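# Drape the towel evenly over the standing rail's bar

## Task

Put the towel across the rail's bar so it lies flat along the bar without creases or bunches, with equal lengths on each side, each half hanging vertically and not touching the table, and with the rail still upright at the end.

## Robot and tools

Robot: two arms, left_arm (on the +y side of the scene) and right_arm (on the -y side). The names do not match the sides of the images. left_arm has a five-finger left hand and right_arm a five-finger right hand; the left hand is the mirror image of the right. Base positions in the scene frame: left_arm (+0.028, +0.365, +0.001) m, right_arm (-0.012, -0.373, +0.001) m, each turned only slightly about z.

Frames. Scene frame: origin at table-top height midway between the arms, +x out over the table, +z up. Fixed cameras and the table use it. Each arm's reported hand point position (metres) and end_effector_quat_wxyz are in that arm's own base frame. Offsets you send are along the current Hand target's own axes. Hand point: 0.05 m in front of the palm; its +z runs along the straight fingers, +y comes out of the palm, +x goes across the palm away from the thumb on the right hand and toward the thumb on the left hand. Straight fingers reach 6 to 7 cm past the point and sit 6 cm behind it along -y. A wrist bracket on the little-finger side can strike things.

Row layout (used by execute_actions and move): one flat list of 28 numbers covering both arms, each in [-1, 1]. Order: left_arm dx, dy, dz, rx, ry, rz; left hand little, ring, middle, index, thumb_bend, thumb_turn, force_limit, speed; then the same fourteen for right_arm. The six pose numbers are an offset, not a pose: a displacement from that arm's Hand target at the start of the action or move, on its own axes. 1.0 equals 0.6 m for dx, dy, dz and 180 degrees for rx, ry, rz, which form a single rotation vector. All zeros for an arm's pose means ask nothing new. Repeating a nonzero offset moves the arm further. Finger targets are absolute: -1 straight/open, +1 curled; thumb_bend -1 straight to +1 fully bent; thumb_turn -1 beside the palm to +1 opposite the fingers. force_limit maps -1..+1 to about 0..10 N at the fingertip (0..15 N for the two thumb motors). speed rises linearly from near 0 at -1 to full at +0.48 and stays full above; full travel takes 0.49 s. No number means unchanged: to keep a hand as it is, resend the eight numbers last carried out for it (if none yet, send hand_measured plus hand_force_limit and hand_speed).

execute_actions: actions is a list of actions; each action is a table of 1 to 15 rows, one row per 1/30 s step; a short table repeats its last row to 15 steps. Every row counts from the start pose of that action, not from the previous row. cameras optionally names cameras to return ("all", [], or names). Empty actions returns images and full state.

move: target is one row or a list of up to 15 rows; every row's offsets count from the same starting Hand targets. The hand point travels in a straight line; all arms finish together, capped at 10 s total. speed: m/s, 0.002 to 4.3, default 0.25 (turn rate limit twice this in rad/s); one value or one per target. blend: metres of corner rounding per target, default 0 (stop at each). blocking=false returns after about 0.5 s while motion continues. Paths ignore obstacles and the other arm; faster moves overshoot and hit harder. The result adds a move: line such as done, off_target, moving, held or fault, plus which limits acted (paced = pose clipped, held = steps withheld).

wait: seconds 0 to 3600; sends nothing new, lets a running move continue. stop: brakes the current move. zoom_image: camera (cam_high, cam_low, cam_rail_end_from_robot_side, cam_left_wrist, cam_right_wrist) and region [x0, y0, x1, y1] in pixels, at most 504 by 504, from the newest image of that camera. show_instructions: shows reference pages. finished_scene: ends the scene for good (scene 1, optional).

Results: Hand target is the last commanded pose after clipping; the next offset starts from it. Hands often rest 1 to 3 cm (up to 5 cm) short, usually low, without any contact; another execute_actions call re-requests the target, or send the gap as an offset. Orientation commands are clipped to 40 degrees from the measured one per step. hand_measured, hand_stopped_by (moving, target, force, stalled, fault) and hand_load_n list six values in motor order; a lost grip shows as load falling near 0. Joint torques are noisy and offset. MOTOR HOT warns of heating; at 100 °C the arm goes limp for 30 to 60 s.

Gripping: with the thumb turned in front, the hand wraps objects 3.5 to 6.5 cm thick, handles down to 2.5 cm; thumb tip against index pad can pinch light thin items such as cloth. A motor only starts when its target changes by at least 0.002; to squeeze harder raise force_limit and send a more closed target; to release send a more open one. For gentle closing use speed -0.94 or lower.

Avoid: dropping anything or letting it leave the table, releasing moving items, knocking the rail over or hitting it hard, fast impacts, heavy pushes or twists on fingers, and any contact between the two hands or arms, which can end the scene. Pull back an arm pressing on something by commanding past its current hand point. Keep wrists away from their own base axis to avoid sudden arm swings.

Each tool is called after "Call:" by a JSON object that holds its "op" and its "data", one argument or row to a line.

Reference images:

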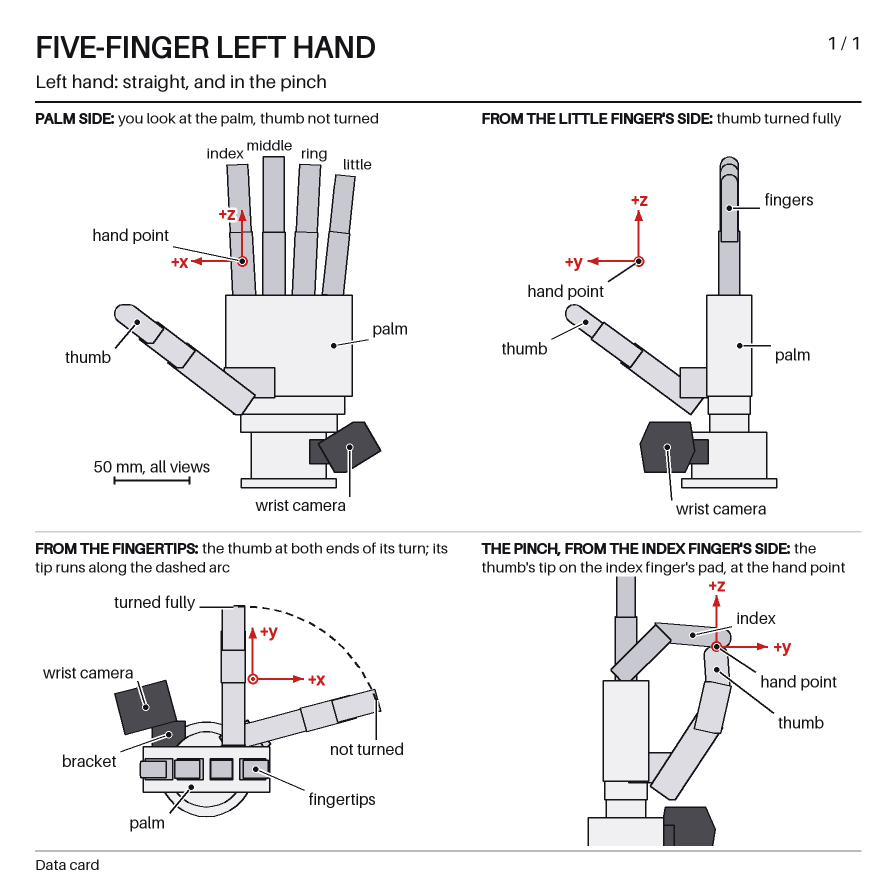

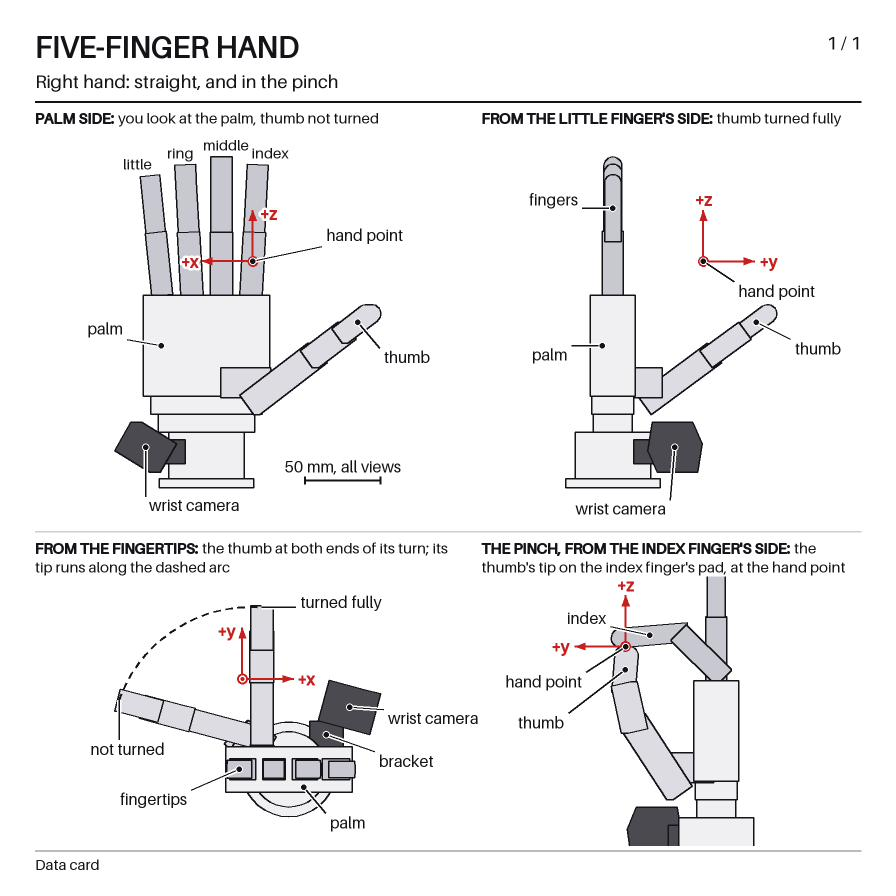

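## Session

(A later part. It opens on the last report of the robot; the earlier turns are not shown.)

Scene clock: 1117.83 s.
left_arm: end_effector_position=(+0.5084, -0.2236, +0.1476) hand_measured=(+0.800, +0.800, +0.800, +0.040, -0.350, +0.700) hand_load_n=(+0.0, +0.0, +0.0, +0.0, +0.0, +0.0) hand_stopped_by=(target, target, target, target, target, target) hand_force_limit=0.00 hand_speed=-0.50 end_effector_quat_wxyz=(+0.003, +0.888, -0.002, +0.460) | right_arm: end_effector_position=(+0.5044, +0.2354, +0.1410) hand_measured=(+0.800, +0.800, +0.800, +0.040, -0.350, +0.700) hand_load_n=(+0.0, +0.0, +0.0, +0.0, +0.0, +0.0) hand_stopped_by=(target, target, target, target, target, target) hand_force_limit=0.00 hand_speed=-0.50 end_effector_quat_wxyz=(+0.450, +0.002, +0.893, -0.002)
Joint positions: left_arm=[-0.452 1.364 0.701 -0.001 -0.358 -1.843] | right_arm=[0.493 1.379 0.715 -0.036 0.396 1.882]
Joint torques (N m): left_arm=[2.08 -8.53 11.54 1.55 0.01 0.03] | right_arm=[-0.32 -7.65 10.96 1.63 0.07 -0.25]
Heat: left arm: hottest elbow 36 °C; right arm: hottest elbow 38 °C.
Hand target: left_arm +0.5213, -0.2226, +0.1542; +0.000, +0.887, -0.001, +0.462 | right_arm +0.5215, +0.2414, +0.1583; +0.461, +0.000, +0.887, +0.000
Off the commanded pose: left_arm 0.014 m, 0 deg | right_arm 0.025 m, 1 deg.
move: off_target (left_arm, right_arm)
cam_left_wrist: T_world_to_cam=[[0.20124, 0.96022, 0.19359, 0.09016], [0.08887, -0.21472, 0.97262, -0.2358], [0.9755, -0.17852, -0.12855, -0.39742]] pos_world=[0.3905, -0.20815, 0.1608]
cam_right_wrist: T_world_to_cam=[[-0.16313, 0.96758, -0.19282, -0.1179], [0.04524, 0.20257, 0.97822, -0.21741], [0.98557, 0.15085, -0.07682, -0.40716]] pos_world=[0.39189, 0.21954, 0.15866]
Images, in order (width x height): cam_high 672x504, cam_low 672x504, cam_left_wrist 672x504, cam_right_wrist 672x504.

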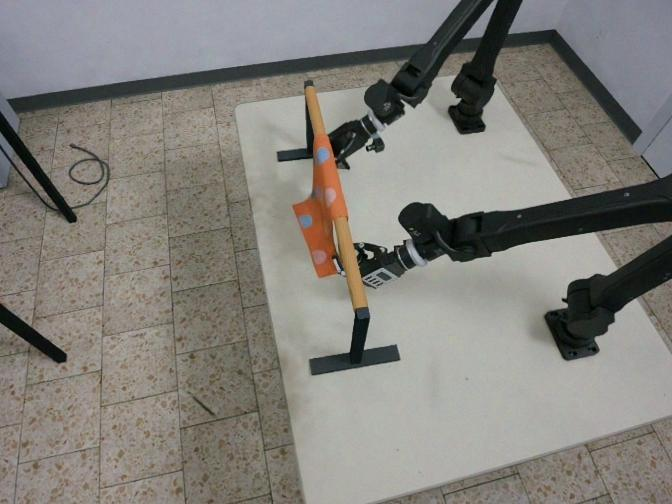

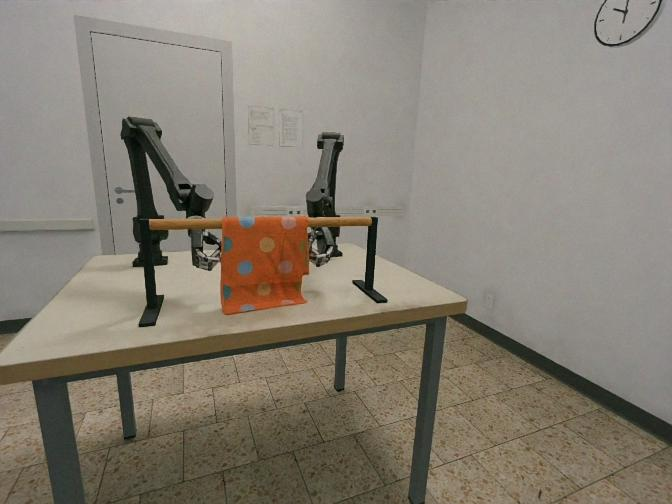

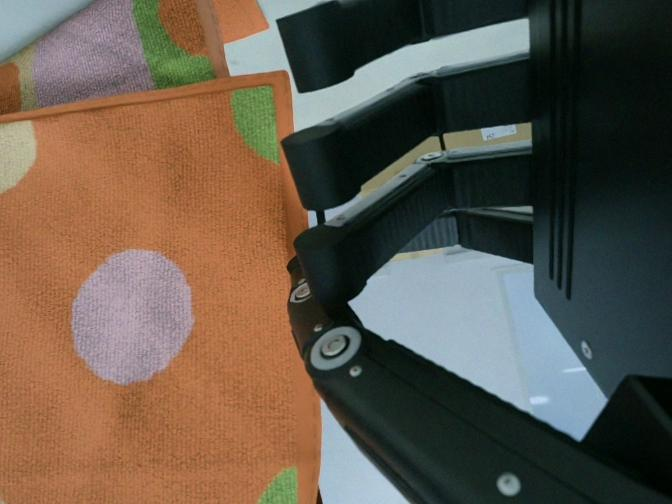

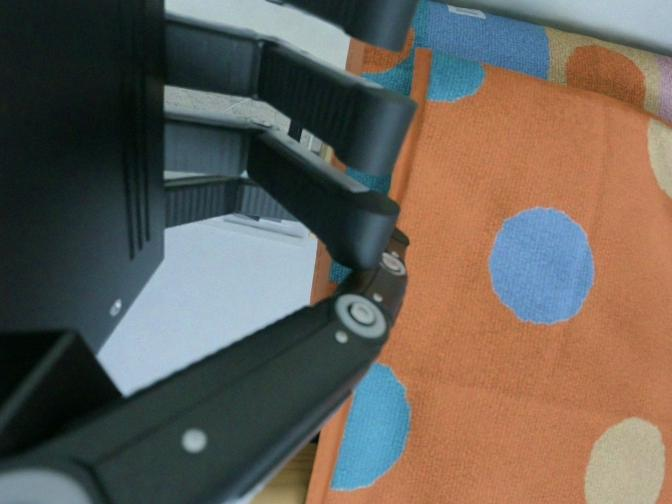

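Call:
{"op": "move", "data": {
  "target": [0,0.055,0,0,0,0,0.8,0.8,0.8,0.04,-0.35,0.7,0.0,-0.5,0,0.0517,0,0,0,0,0.8,0.8,0.8,0.04,-0.35,0.7,0.0,-0.5],
  "speed": 0.05,
  "cameras": ["cam_left_wrist","cam_right_wrist","cam_high","cam_low"]
}}

Call:
{"op": "zoom_image", "data": {
  "camera": "cam_low",
  "region": [180, 190, 350, 330]
}}

Call:
{"op": "zoom_image", "data": {
  "camera": "cam_high",
  "region": [280, 80, 460, 320]
}}

Scene clock: 1124.40 s.
left_arm: end_effector_position=(+0.5128, -0.2450, +0.1461) hand_measured=(+0.800, +0.800, +0.800, +0.040, -0.350, +0.700) hand_load_n=(+0.0, +0.0, +0.0, +0.0, +0.0, -0.5) hand_stopped_by=(target, target, target, target, target, target) hand_force_limit=0.00 hand_speed=-0.50 end_effector_quat_wxyz=(-0.005, +0.889, -0.003, +0.459) | right_arm: end_effector_position=(+0.5058, +0.2612, +0.1388) hand_measured=(+0.800, +0.800, +0.800, +0.040, -0.350, +0.700) hand_load_n=(+0.0, +0.0, +0.0, +0.0, +0.0, +0.0) hand_stopped_by=(target, target, target, target, target, target) hand_force_limit=0.00 hand_speed=-0.50 end_effector_quat_wxyz=(+0.449, -0.009, +0.894, -0.010)
Joint positions: left_arm=[-0.503 1.403 0.743 -0.024 -0.411 -1.87] | right_arm=[0.548 1.419 0.758 -0.06 0.439 1.896]
Joint torques (N m): left_arm=[0.26 -8.94 11.54 1.63 -0.24 -0.2] | right_arm=[0.73 -8.23 10.96 1.61 0.44 0.06]
Heat: left arm: hottest elbow 36 °C; right arm: hottest elbow 39 °C.
Hand target: left_arm +0.5213, -0.2555, +0.1542; +0.000, +0.887, -0.001, +0.462 | right_arm +0.5215, +0.2727, +0.1586; +0.461, +0.000, +0.887, +0.001
Off the commanded pose: left_arm 0.016 m, 1 deg | right_arm 0.027 m, 2 deg.
move: off_target (left_arm, right_arm)
cam_left_wrist: T_world_to_cam=[[0.19626, 0.9581, 0.20864, 0.11], [0.09265, -0.22994, 0.96878, -0.2444], [0.97616, -0.17081, -0.13389, -0.40336]] pos_world=[0.3948, -0.23049, 0.15981]
cam_right_wrist: T_world_to_cam=[[-0.17739, 0.9603, -0.21532, -0.13088], [0.04558, 0.22658, 0.97293, -0.22622], [0.98308, 0.16278, -0.08396, -0.41351]] pos_world=[0.39361, 0.24425, 0.1572]
Images, in order (width x height): cam_high 672x504, cam_low 672x504, cam_left_wrist 672x504, cam_right_wrist 672x504.

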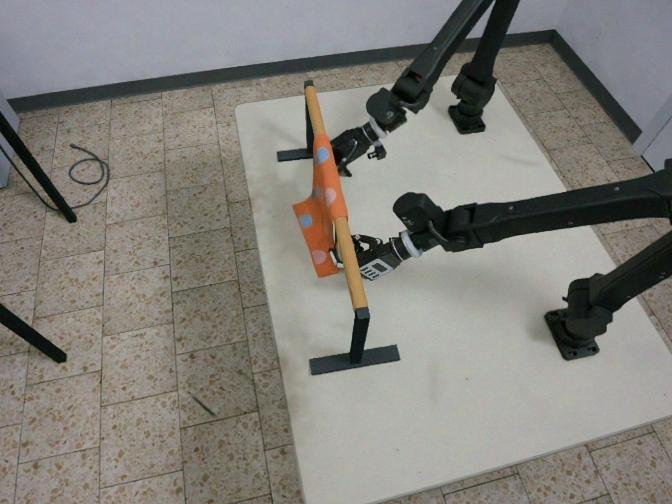

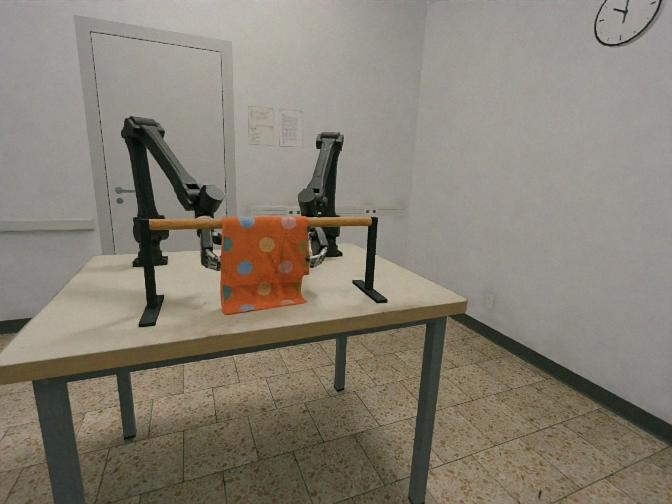

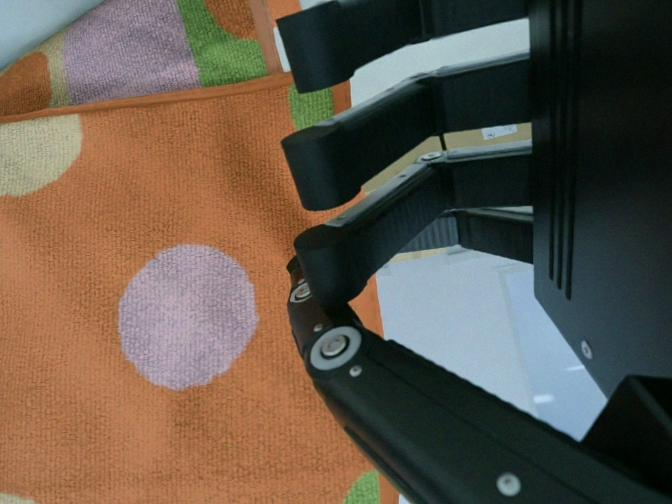

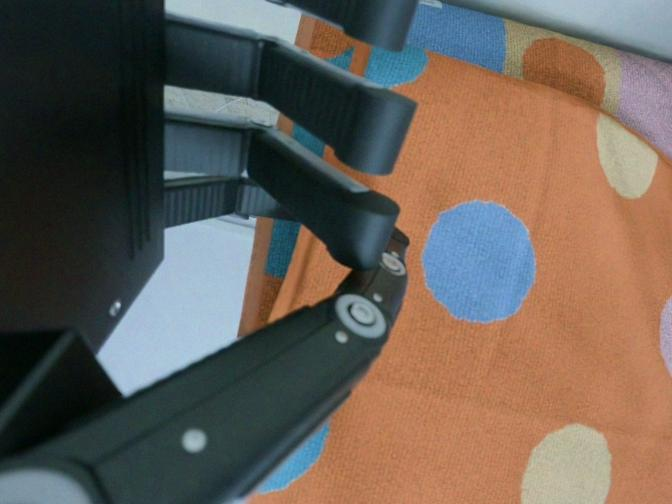

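Scaled by 2.965 from the camera's image (finer frame: 960x720).

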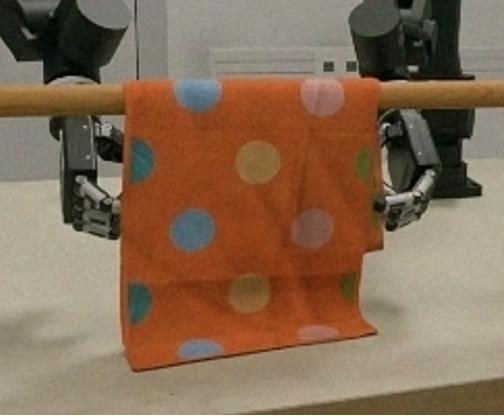

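Scaled by 2.100 from the camera's image (finer frame: 960x720).

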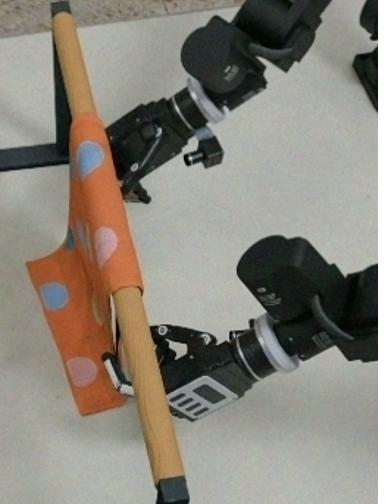

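Call:
{"op": "move", "data": {
  "target": [
    [0,0.0233,0,0,0,0,0.8,0.8,0.8,0.04,-0.35,0.7,0.0,-0.5,0,0.0083,0,0,0,0,0.8,0.8,0.8,0.04,-0.35,0.7,0.0,-0.5],
    [0,0.0233,0,0,0,0,0.8,0.8,0.8,0.5,-0.3,0.7,0.2,-0.8,0,0.0083,0,0,0,0,0.8,0.8,0.8,0.5,-0.3,0.7,0.2,-0.8]
  ],
  "speed": 0.04,
  "cameras": ["all"]
}}

Scene clock: 1131.47 s.
left_arm: end_effector_position=(+0.5131, -0.2583, +0.1460) hand_measured=(+0.800, +0.800, +0.800, +0.276, -0.302, +0.700) hand_load_n=(+0.5, +0.0, +0.0, +7.0, +5.0, -1.0) hand_stopped_by=(target, target, target, force, target, target) hand_force_limit=0.20 hand_speed=-0.80 end_effector_quat_wxyz=(-0.006, +0.889, -0.003, +0.458) | right_arm: end_effector_position=(+0.5063, +0.2653, +0.1391) hand_measured=(+0.800, +0.800, +0.800, +0.312, -0.300, +0.700) hand_load_n=(+0.0, +0.0, +0.0, +7.5, +4.0, -0.5) hand_stopped_by=(target, target, target, force, target, target) hand_force_limit=0.20 hand_speed=-0.80 end_effector_quat_wxyz=(+0.449, -0.009, +0.894, -0.010)
Joint positions: left_arm=[-0.533 1.42 0.763 -0.036 -0.434 -1.892] | right_arm=[0.557 1.425 0.765 -0.064 0.447 1.904]
Joint torques (N m): left_arm=[-0.09 -9.47 11.73 1.57 -0.27 -0.18] | right_arm=[1.03 -8.23 11.04 1.62 0.44 0.03]
Heat: left arm: hottest elbow 36 °C; right arm: hottest elbow 40 °C.
Hand target: left_arm +0.5213, -0.2695, +0.1543; +0.000, +0.887, -0.001, +0.462 | right_arm +0.5215, +0.2777, +0.1586; +0.461, +0.000, +0.887, +0.001
Off the commanded pose: left_arm 0.016 m, 1 deg | right_arm 0.028 m, 2 deg.
move: off_target (left_arm, right_arm); target 2's new numbers were sent with right_arm's hand 0.027 m and 2 deg from that target
cam_left_wrist: T_world_to_cam=[[0.19555, 0.95821, 0.20879, 0.12307], [0.09349, -0.23015, 0.96865, -0.24788], [0.97623, -0.1699, -0.13459, -0.40564]] pos_world=[0.3951, -0.24389, 0.15981]
cam_right_wrist: T_world_to_cam=[[-0.17552, 0.96076, -0.21477, -0.13582], [0.04571, 0.22587, 0.97308, -0.22741], [0.98341, 0.16098, -0.08356, -0.41432]] pos_world=[0.39401, 0.24856, 0.15749]

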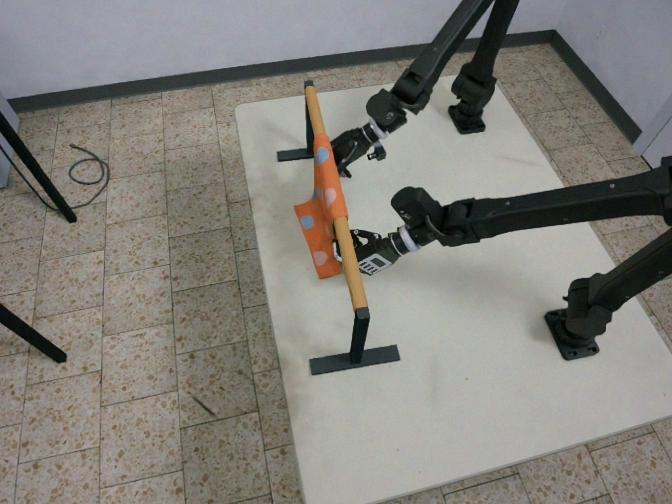

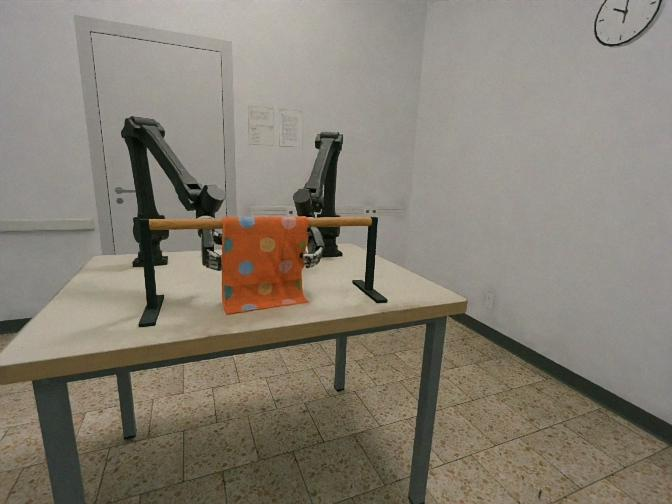

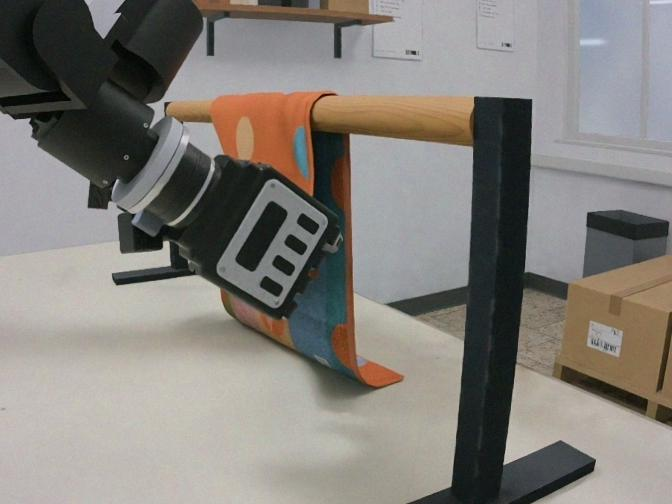

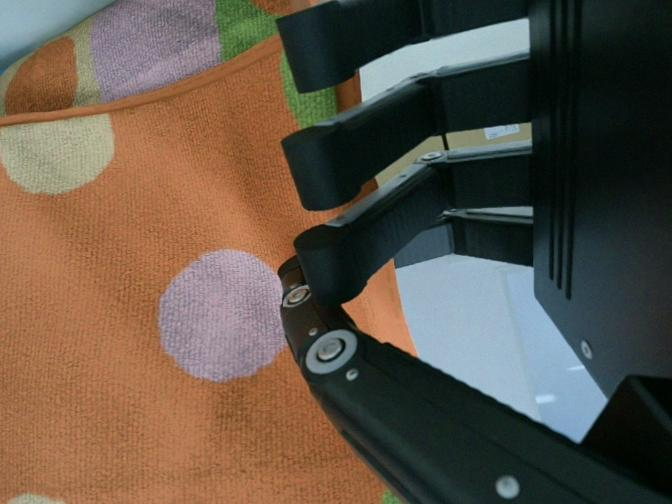

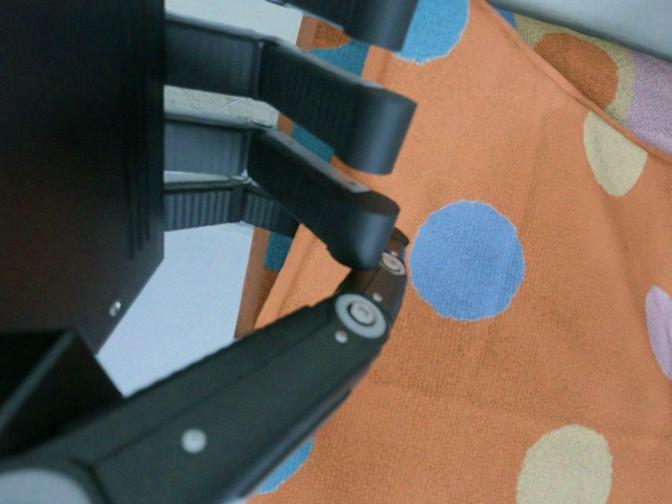

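Call:
{"op": "move", "data": {
  "target": [-0.0614,0,0.043,0,0,0,0.8,0.8,0.8,0.5,-0.3,0.7,0.2,-0.8,0.0614,0,0.043,0,0,0,0.8,0.8,0.8,0.5,-0.3,0.7,0.2,-0.8],
  "speed": 0.04,
  "cameras": ["all"]
}}

Call:
{"op": "zoom_image", "data": {
  "camera": "cam_low",
  "region": [180, 190, 350, 330]
}}

Scene clock: 1138.53 s.
left_arm: end_effector_position=(+0.5292, -0.2667, +0.1396) hand_measured=(+0.800, +0.800, +0.800, +0.276, -0.302, +0.700) hand_load_n=(+0.0, +0.0, +0.0, +6.5, +5.5, -0.5) hand_stopped_by=(target, target, target, force, target, target) hand_force_limit=0.20 hand_speed=-0.80 end_effector_quat_wxyz=(+0.012, +0.876, +0.013, +0.482) | right_arm: end_effector_position=(+0.5211, +0.2746, +0.1223) hand_measured=(+0.800, +0.800, +0.800, +0.312, -0.302, +0.700) hand_load_n=(+0.0, +0.0, +0.0, +7.0, +4.5, +0.0) hand_stopped_by=(target, target, target, force, target, target) hand_force_limit=0.20 hand_speed=-0.80 end_effector_quat_wxyz=(+0.465, +0.000, +0.886, +0.002)
Joint positions: left_arm=[-0.533 1.491 0.763 0.098 -0.436 -1.909] | right_arm=[0.557 1.51 0.765 0.062 0.447 1.912]
Joint torques (N m): left_arm=[0.15 -8.18 6.76 2.04 -0.2 0.01] | right_arm=[0.85 -8.35 6.72 2.4 0.43 -0.02]
Heat: left arm: hottest elbow 37 °C; right arm: hottest elbow 41 °C.
Hand target: left_arm +0.5213, -0.2695, +0.1093; +0.000, +0.887, -0.001, +0.462 | right_arm +0.5216, +0.2776, +0.1137; +0.461, +0.001, +0.887, +0.001
Off the commanded pose: left_arm 0.031 m, 3 deg | right_arm 0.009 m, 0 deg.
move: off_target (left_arm)
cam_left_wrist: T_world_to_cam=[[0.1752, 0.96881, 0.17524, 0.14762], [0.04235, -0.18524, 0.98178, -0.20783], [0.98362, -0.16458, -0.07348, -0.4347]] pos_world=[0.41052, -0.25306, 0.14623]
cam_right_wrist: T_world_to_cam=[[-0.16436, 0.96716, -0.19388, -0.15586], [0.0119, 0.19849, 0.98003, -0.18949], [0.98633, 0.15878, -0.04413, -0.43748]] pos_world=[0.40813, 0.25781, 0.13618]

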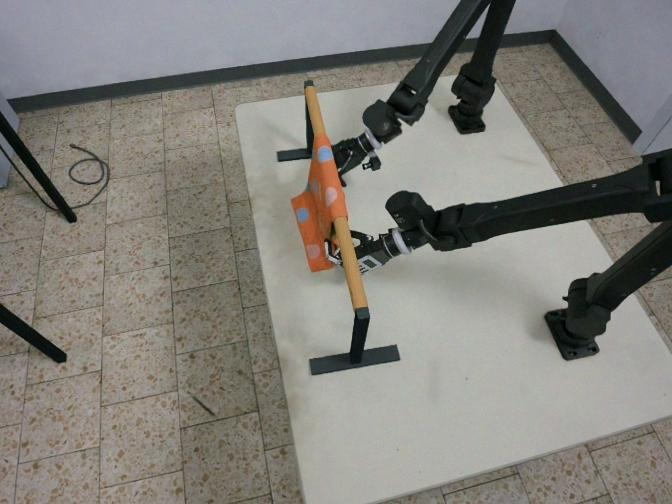

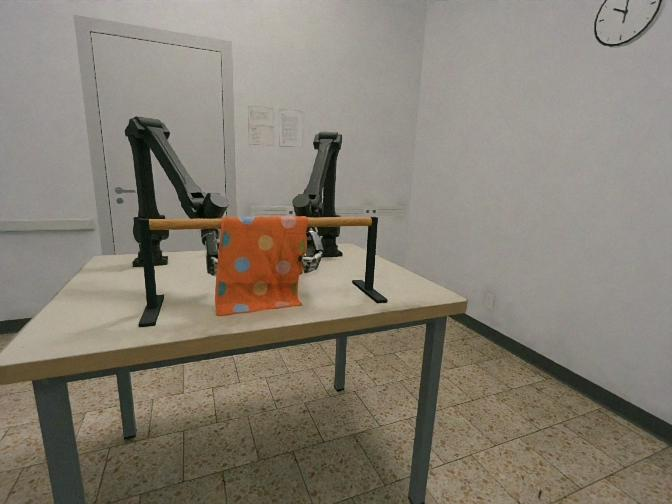

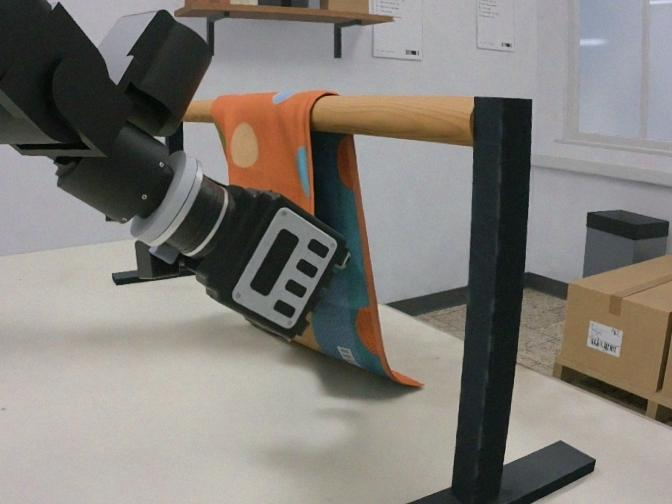

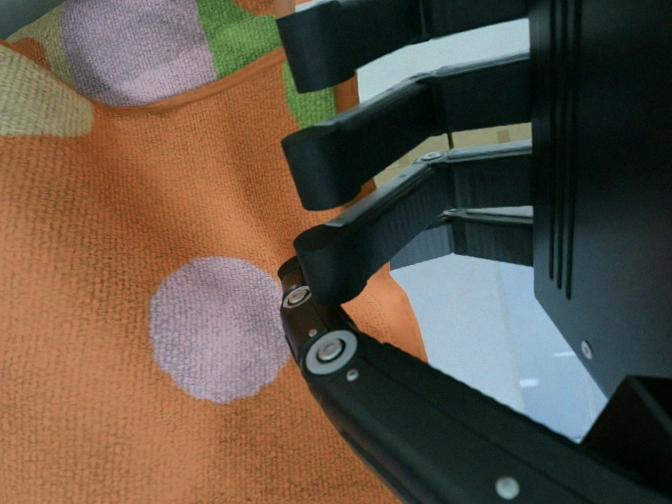

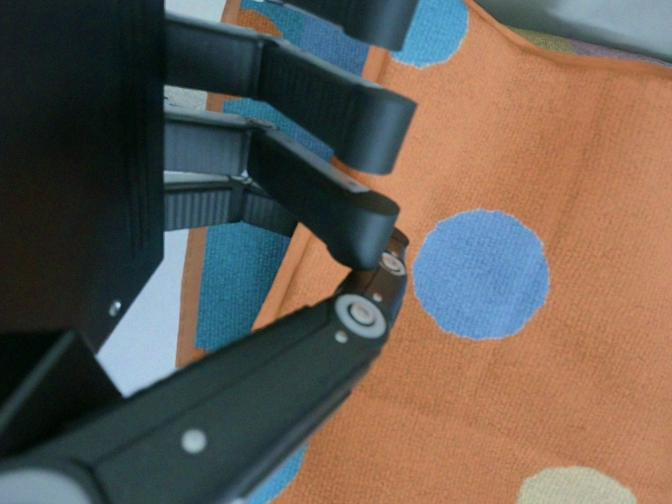

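Scaled by 2.965 from the camera's image (finer frame: 960x720).

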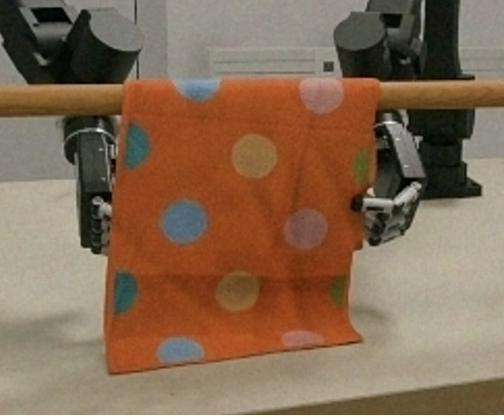

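Call:
{"op": "move", "data": {
  "target": [-0.0672,-0.0125,0.0037,0,0,0,0.8,0.8,0.8,0.5,-0.3,0.7,0.2,-0.8,0.0763,-0.0093,0.0034,0,0,0,0.8,0.8,0.8,0.5,-0.3,0.7,0.2,-0.8],
  "speed": 0.04,
  "cameras": ["all"]
}}

Call:
{"op": "zoom_image", "data": {
  "camera": "cam_low",
  "region": [180, 190, 350, 330]
}}

Scene clock: 1144.93 s.
left_arm: end_effector_position=(+0.5163, -0.2652, +0.1301) hand_measured=(+0.800, +0.800, +0.800, +0.276, -0.302, +0.700) hand_load_n=(+0.0, +0.0, +0.0, +5.0, +8.0, +1.0) hand_stopped_by=(target, target, target, force, target, target) hand_force_limit=0.20 hand_speed=-0.80 end_effector_quat_wxyz=(+0.030, +0.864, +0.023, +0.503) | right_arm: end_effector_position=(+0.5066, +0.2773, +0.1107) hand_measured=(+0.800, +0.800, +0.800, +0.312, -0.302, +0.700) hand_load_n=(+0.0, +0.5, +0.0, +6.0, +6.0, +0.0) hand_stopped_by=(target, target, target, force, target, target) hand_force_limit=0.20 hand_speed=-0.80 end_effector_quat_wxyz=(+0.486, +0.011, +0.874, +0.020)
Joint positions: left_arm=[-0.546 1.503 0.688 0.239 -0.441 -1.928] | right_arm=[0.582 1.529 0.691 0.209 0.463 1.939]
Joint torques (N m): left_arm=[-0.03 -6.89 4.57 1.1 -0.27 0.16] | right_arm=[0.73 -6.53 4.3 1.61 0.48 -0.14]
Heat: left arm: hottest elbow 36 °C; right arm: hottest elbow 40 °C.
Hand target: left_arm +0.5001, -0.2619, +0.0749; +0.000, +0.887, -0.001, +0.462 | right_arm +0.4969, +0.2721, +0.0751; +0.461, +0.000, +0.887, +0.001
Off the commanded pose: left_arm 0.058 m, 7 deg | right_arm 0.037 m, 4 deg.
move: off_target (left_arm, right_arm)
cam_left_wrist: T_world_to_cam=[[0.16548, 0.97582, 0.14279, 0.16113], [-0.00435, -0.14406, 0.98956, -0.16373], [0.9862, -0.16437, -0.01959, -0.43068]] pos_world=[0.39736, -0.25161, 0.13057]
cam_right_wrist: T_world_to_cam=[[-0.1531, 0.97527, -0.15938, -0.17487], [-0.03625, 0.15563, 0.98715, -0.14305], [0.98755, 0.15691, 0.01153, -0.43036]] pos_world=[0.39304, 0.26034, 0.11831]

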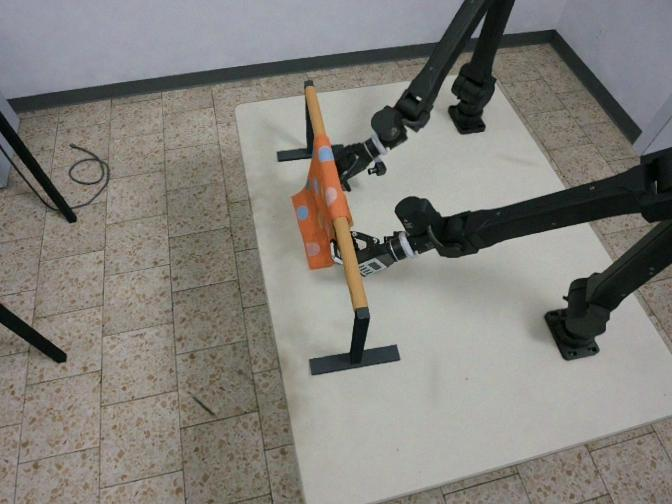

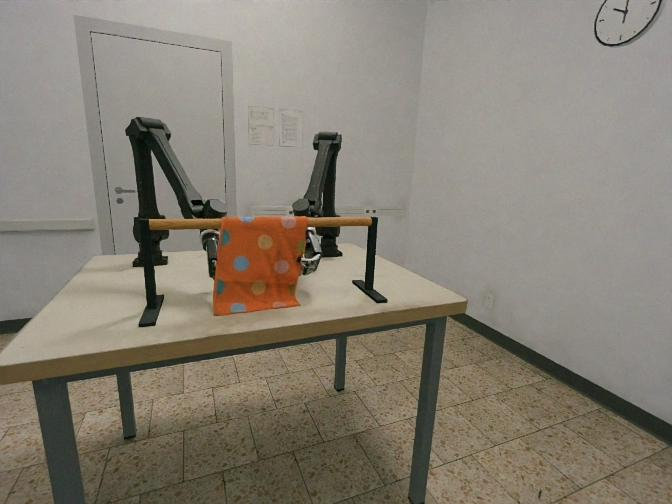

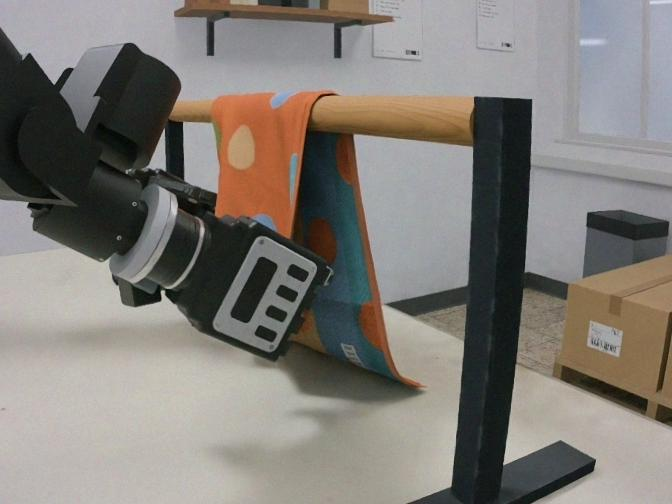

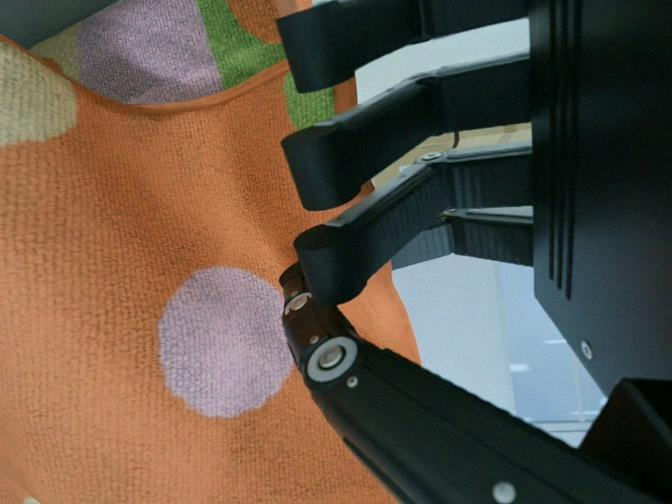

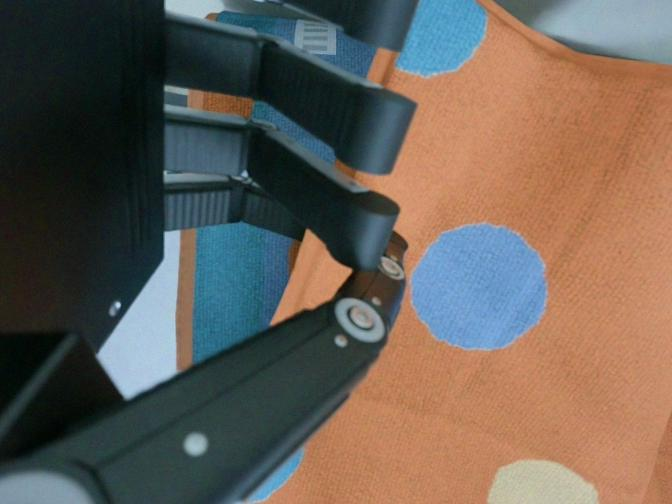

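Scaled by 2.965 from the camera's image (finer frame: 960x720).

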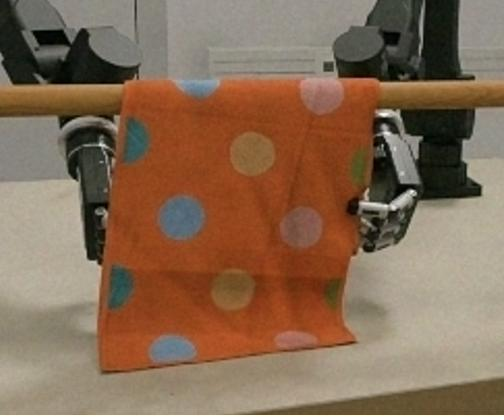

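Call:
{"op": "move", "data": {
  "target": [
    [0.0799,0,-0.0458,0,0,0,0.8,0.8,0.8,0.5,-0.3,0.7,0.2,-0.8,0,0,0,0,0,0,0.8,0.8,0.8,0.5,-0.3,0.7,0.2,-0.8],
    [0.0799,0,-0.0458,0,0,0,0.8,0.8,0.8,0.0,-0.45,0.7,0.2,-0.7,0,0,0,0,0,0,0.8,0.8,0.8,0.5,-0.3,0.7,0.2,-0.8],
    [0.0799,-0.08,-0.0458,0,0,0,0.8,0.8,0.8,0.0,-0.45,0.7,0.2,-0.7,0,0,0,0,0,0,0.8,0.8,0.8,0.5,-0.3,0.7,0.2,-0.8]
  ],
  "speed": 0.05,
  "cameras": ["all"]
}}

Call:
{"op": "zoom_image", "data": {
  "camera": "cam_low",
  "region": [180, 190, 350, 330]
}}

Call:
{"op": "zoom_image", "data": {
  "camera": "cam_high",
  "region": [280, 80, 460, 320]
}}

Scene clock: 1161.73 s.
left_arm: end_effector_position=(+0.5036, -0.2190, +0.1278) hand_measured=(+0.800, +0.800, +0.800, +0.000, -0.450, +0.700) hand_load_n=(+0.0, +0.0, +0.0, +0.0, +0.0, -0.5) hand_stopped_by=(target, target, target, target, target, target) hand_force_limit=0.20 hand_speed=-0.70 end_effector_quat_wxyz=(+0.001, +0.890, -0.001, +0.457) | right_arm: end_effector_position=(+0.4997, +0.2725, +0.0841) hand_measured=(+0.800, +0.800, +0.800, +0.312, -0.302, +0.700) hand_load_n=(+0.0, +0.0, +0.0, +6.5, +4.5, +0.0) hand_stopped_by=(target, target, target, force, target, target) hand_force_limit=0.20 hand_speed=-0.80 end_effector_quat_wxyz=(+0.468, +0.005, +0.884, +0.007)
Joint positions: left_arm=[-0.448 1.389 0.664 0.054 -0.357 -1.843] | right_arm=[0.582 1.562 0.673 0.209 0.465 1.94]
Joint torques (N m): left_arm=[1.85 -9.88 7.65 2.81 0.05 0.09] | right_arm=[0.44 -8.88 5.64 1.72 0.43 -0.12]
Heat: left arm: hottest elbow 35 °C; right arm: hottest elbow 37 °C.
Hand target: left_arm +0.5051, -0.2139, +0.1300; +0.000, +0.887, -0.001, +0.462 | right_arm +0.4968, +0.2721, +0.0748; +0.461, +0.000, +0.887, +0.001
Off the commanded pose: left_arm 0.006 m, 1 deg | right_arm 0.009 m, 1 deg.
move: done
cam_left_wrist: T_world_to_cam=[[0.20013, 0.96017, 0.19501, 0.09099], [0.09619, -0.21734, 0.97135, -0.21919], [0.97504, -0.17564, -0.13586, -0.39263]] pos_world=[0.38571, -0.20396, 0.14182]
cam_right_wrist: T_world_to_cam=[[-0.1588, 0.97071, -0.18027, -0.16955], [0.00493, 0.18336, 0.98303, -0.14403], [0.9873, 0.15522, -0.0339, -0.41814]] pos_world=[0.38661, 0.25589, 0.09684]

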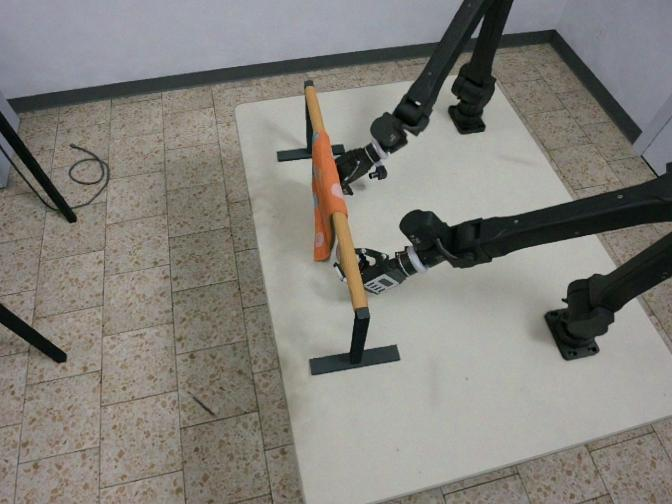

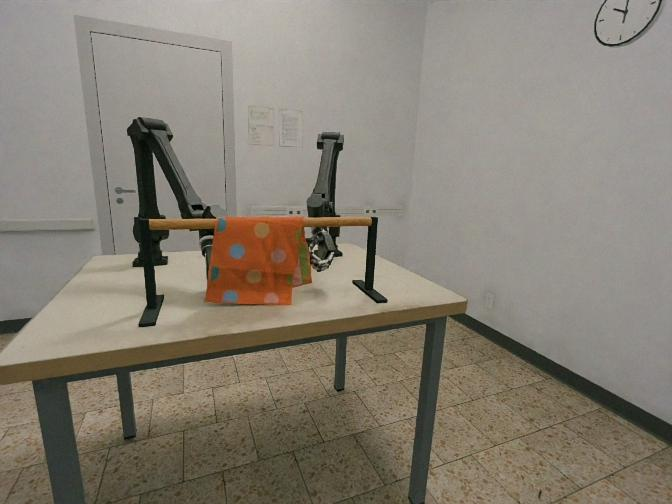

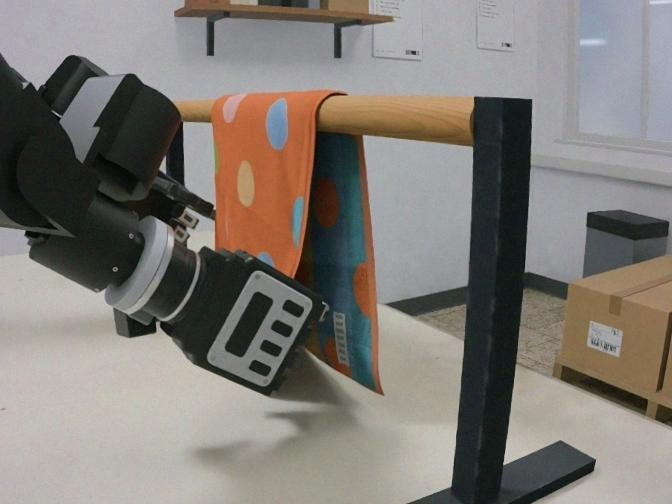

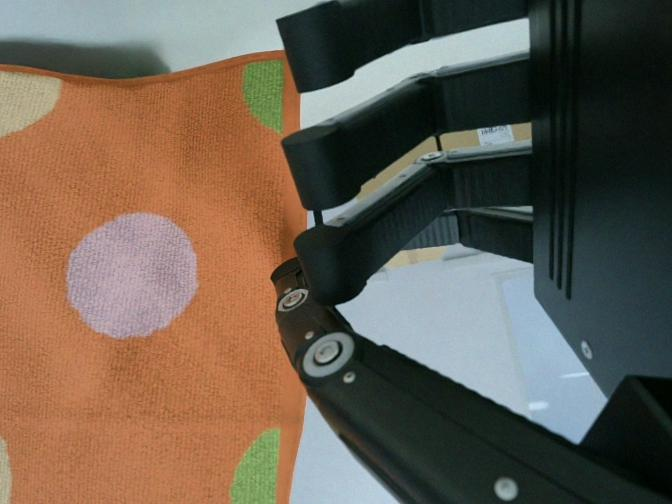

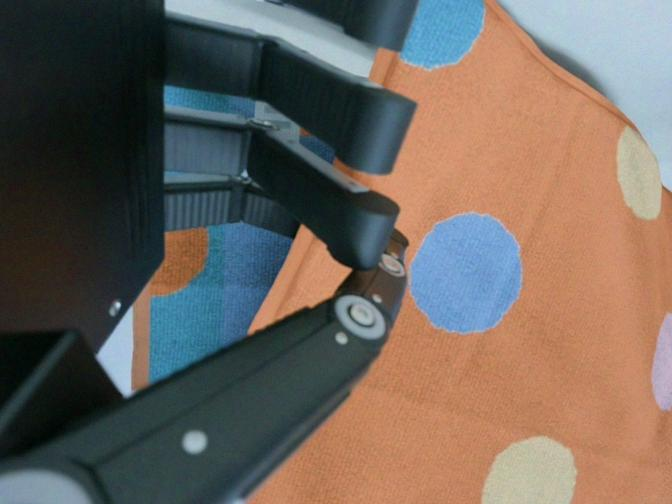

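Scaled by 2.965 from the camera's image (finer frame: 960x720).

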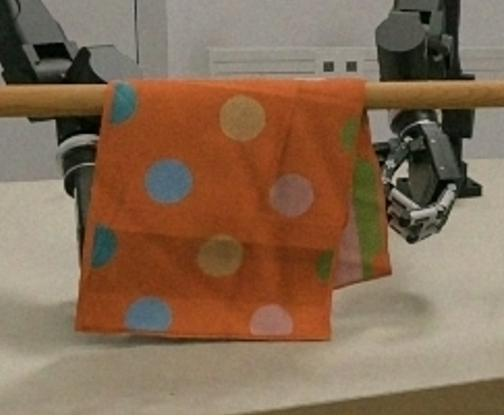

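Scaled by 2.100 from the camera's image (finer frame: 960x720).

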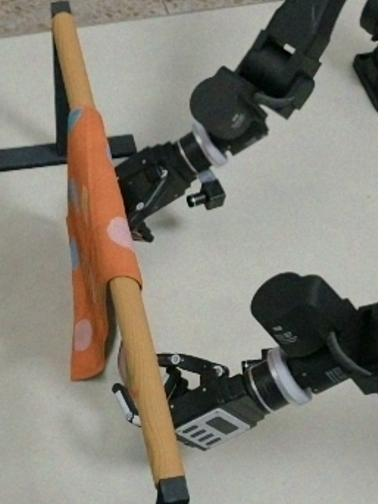

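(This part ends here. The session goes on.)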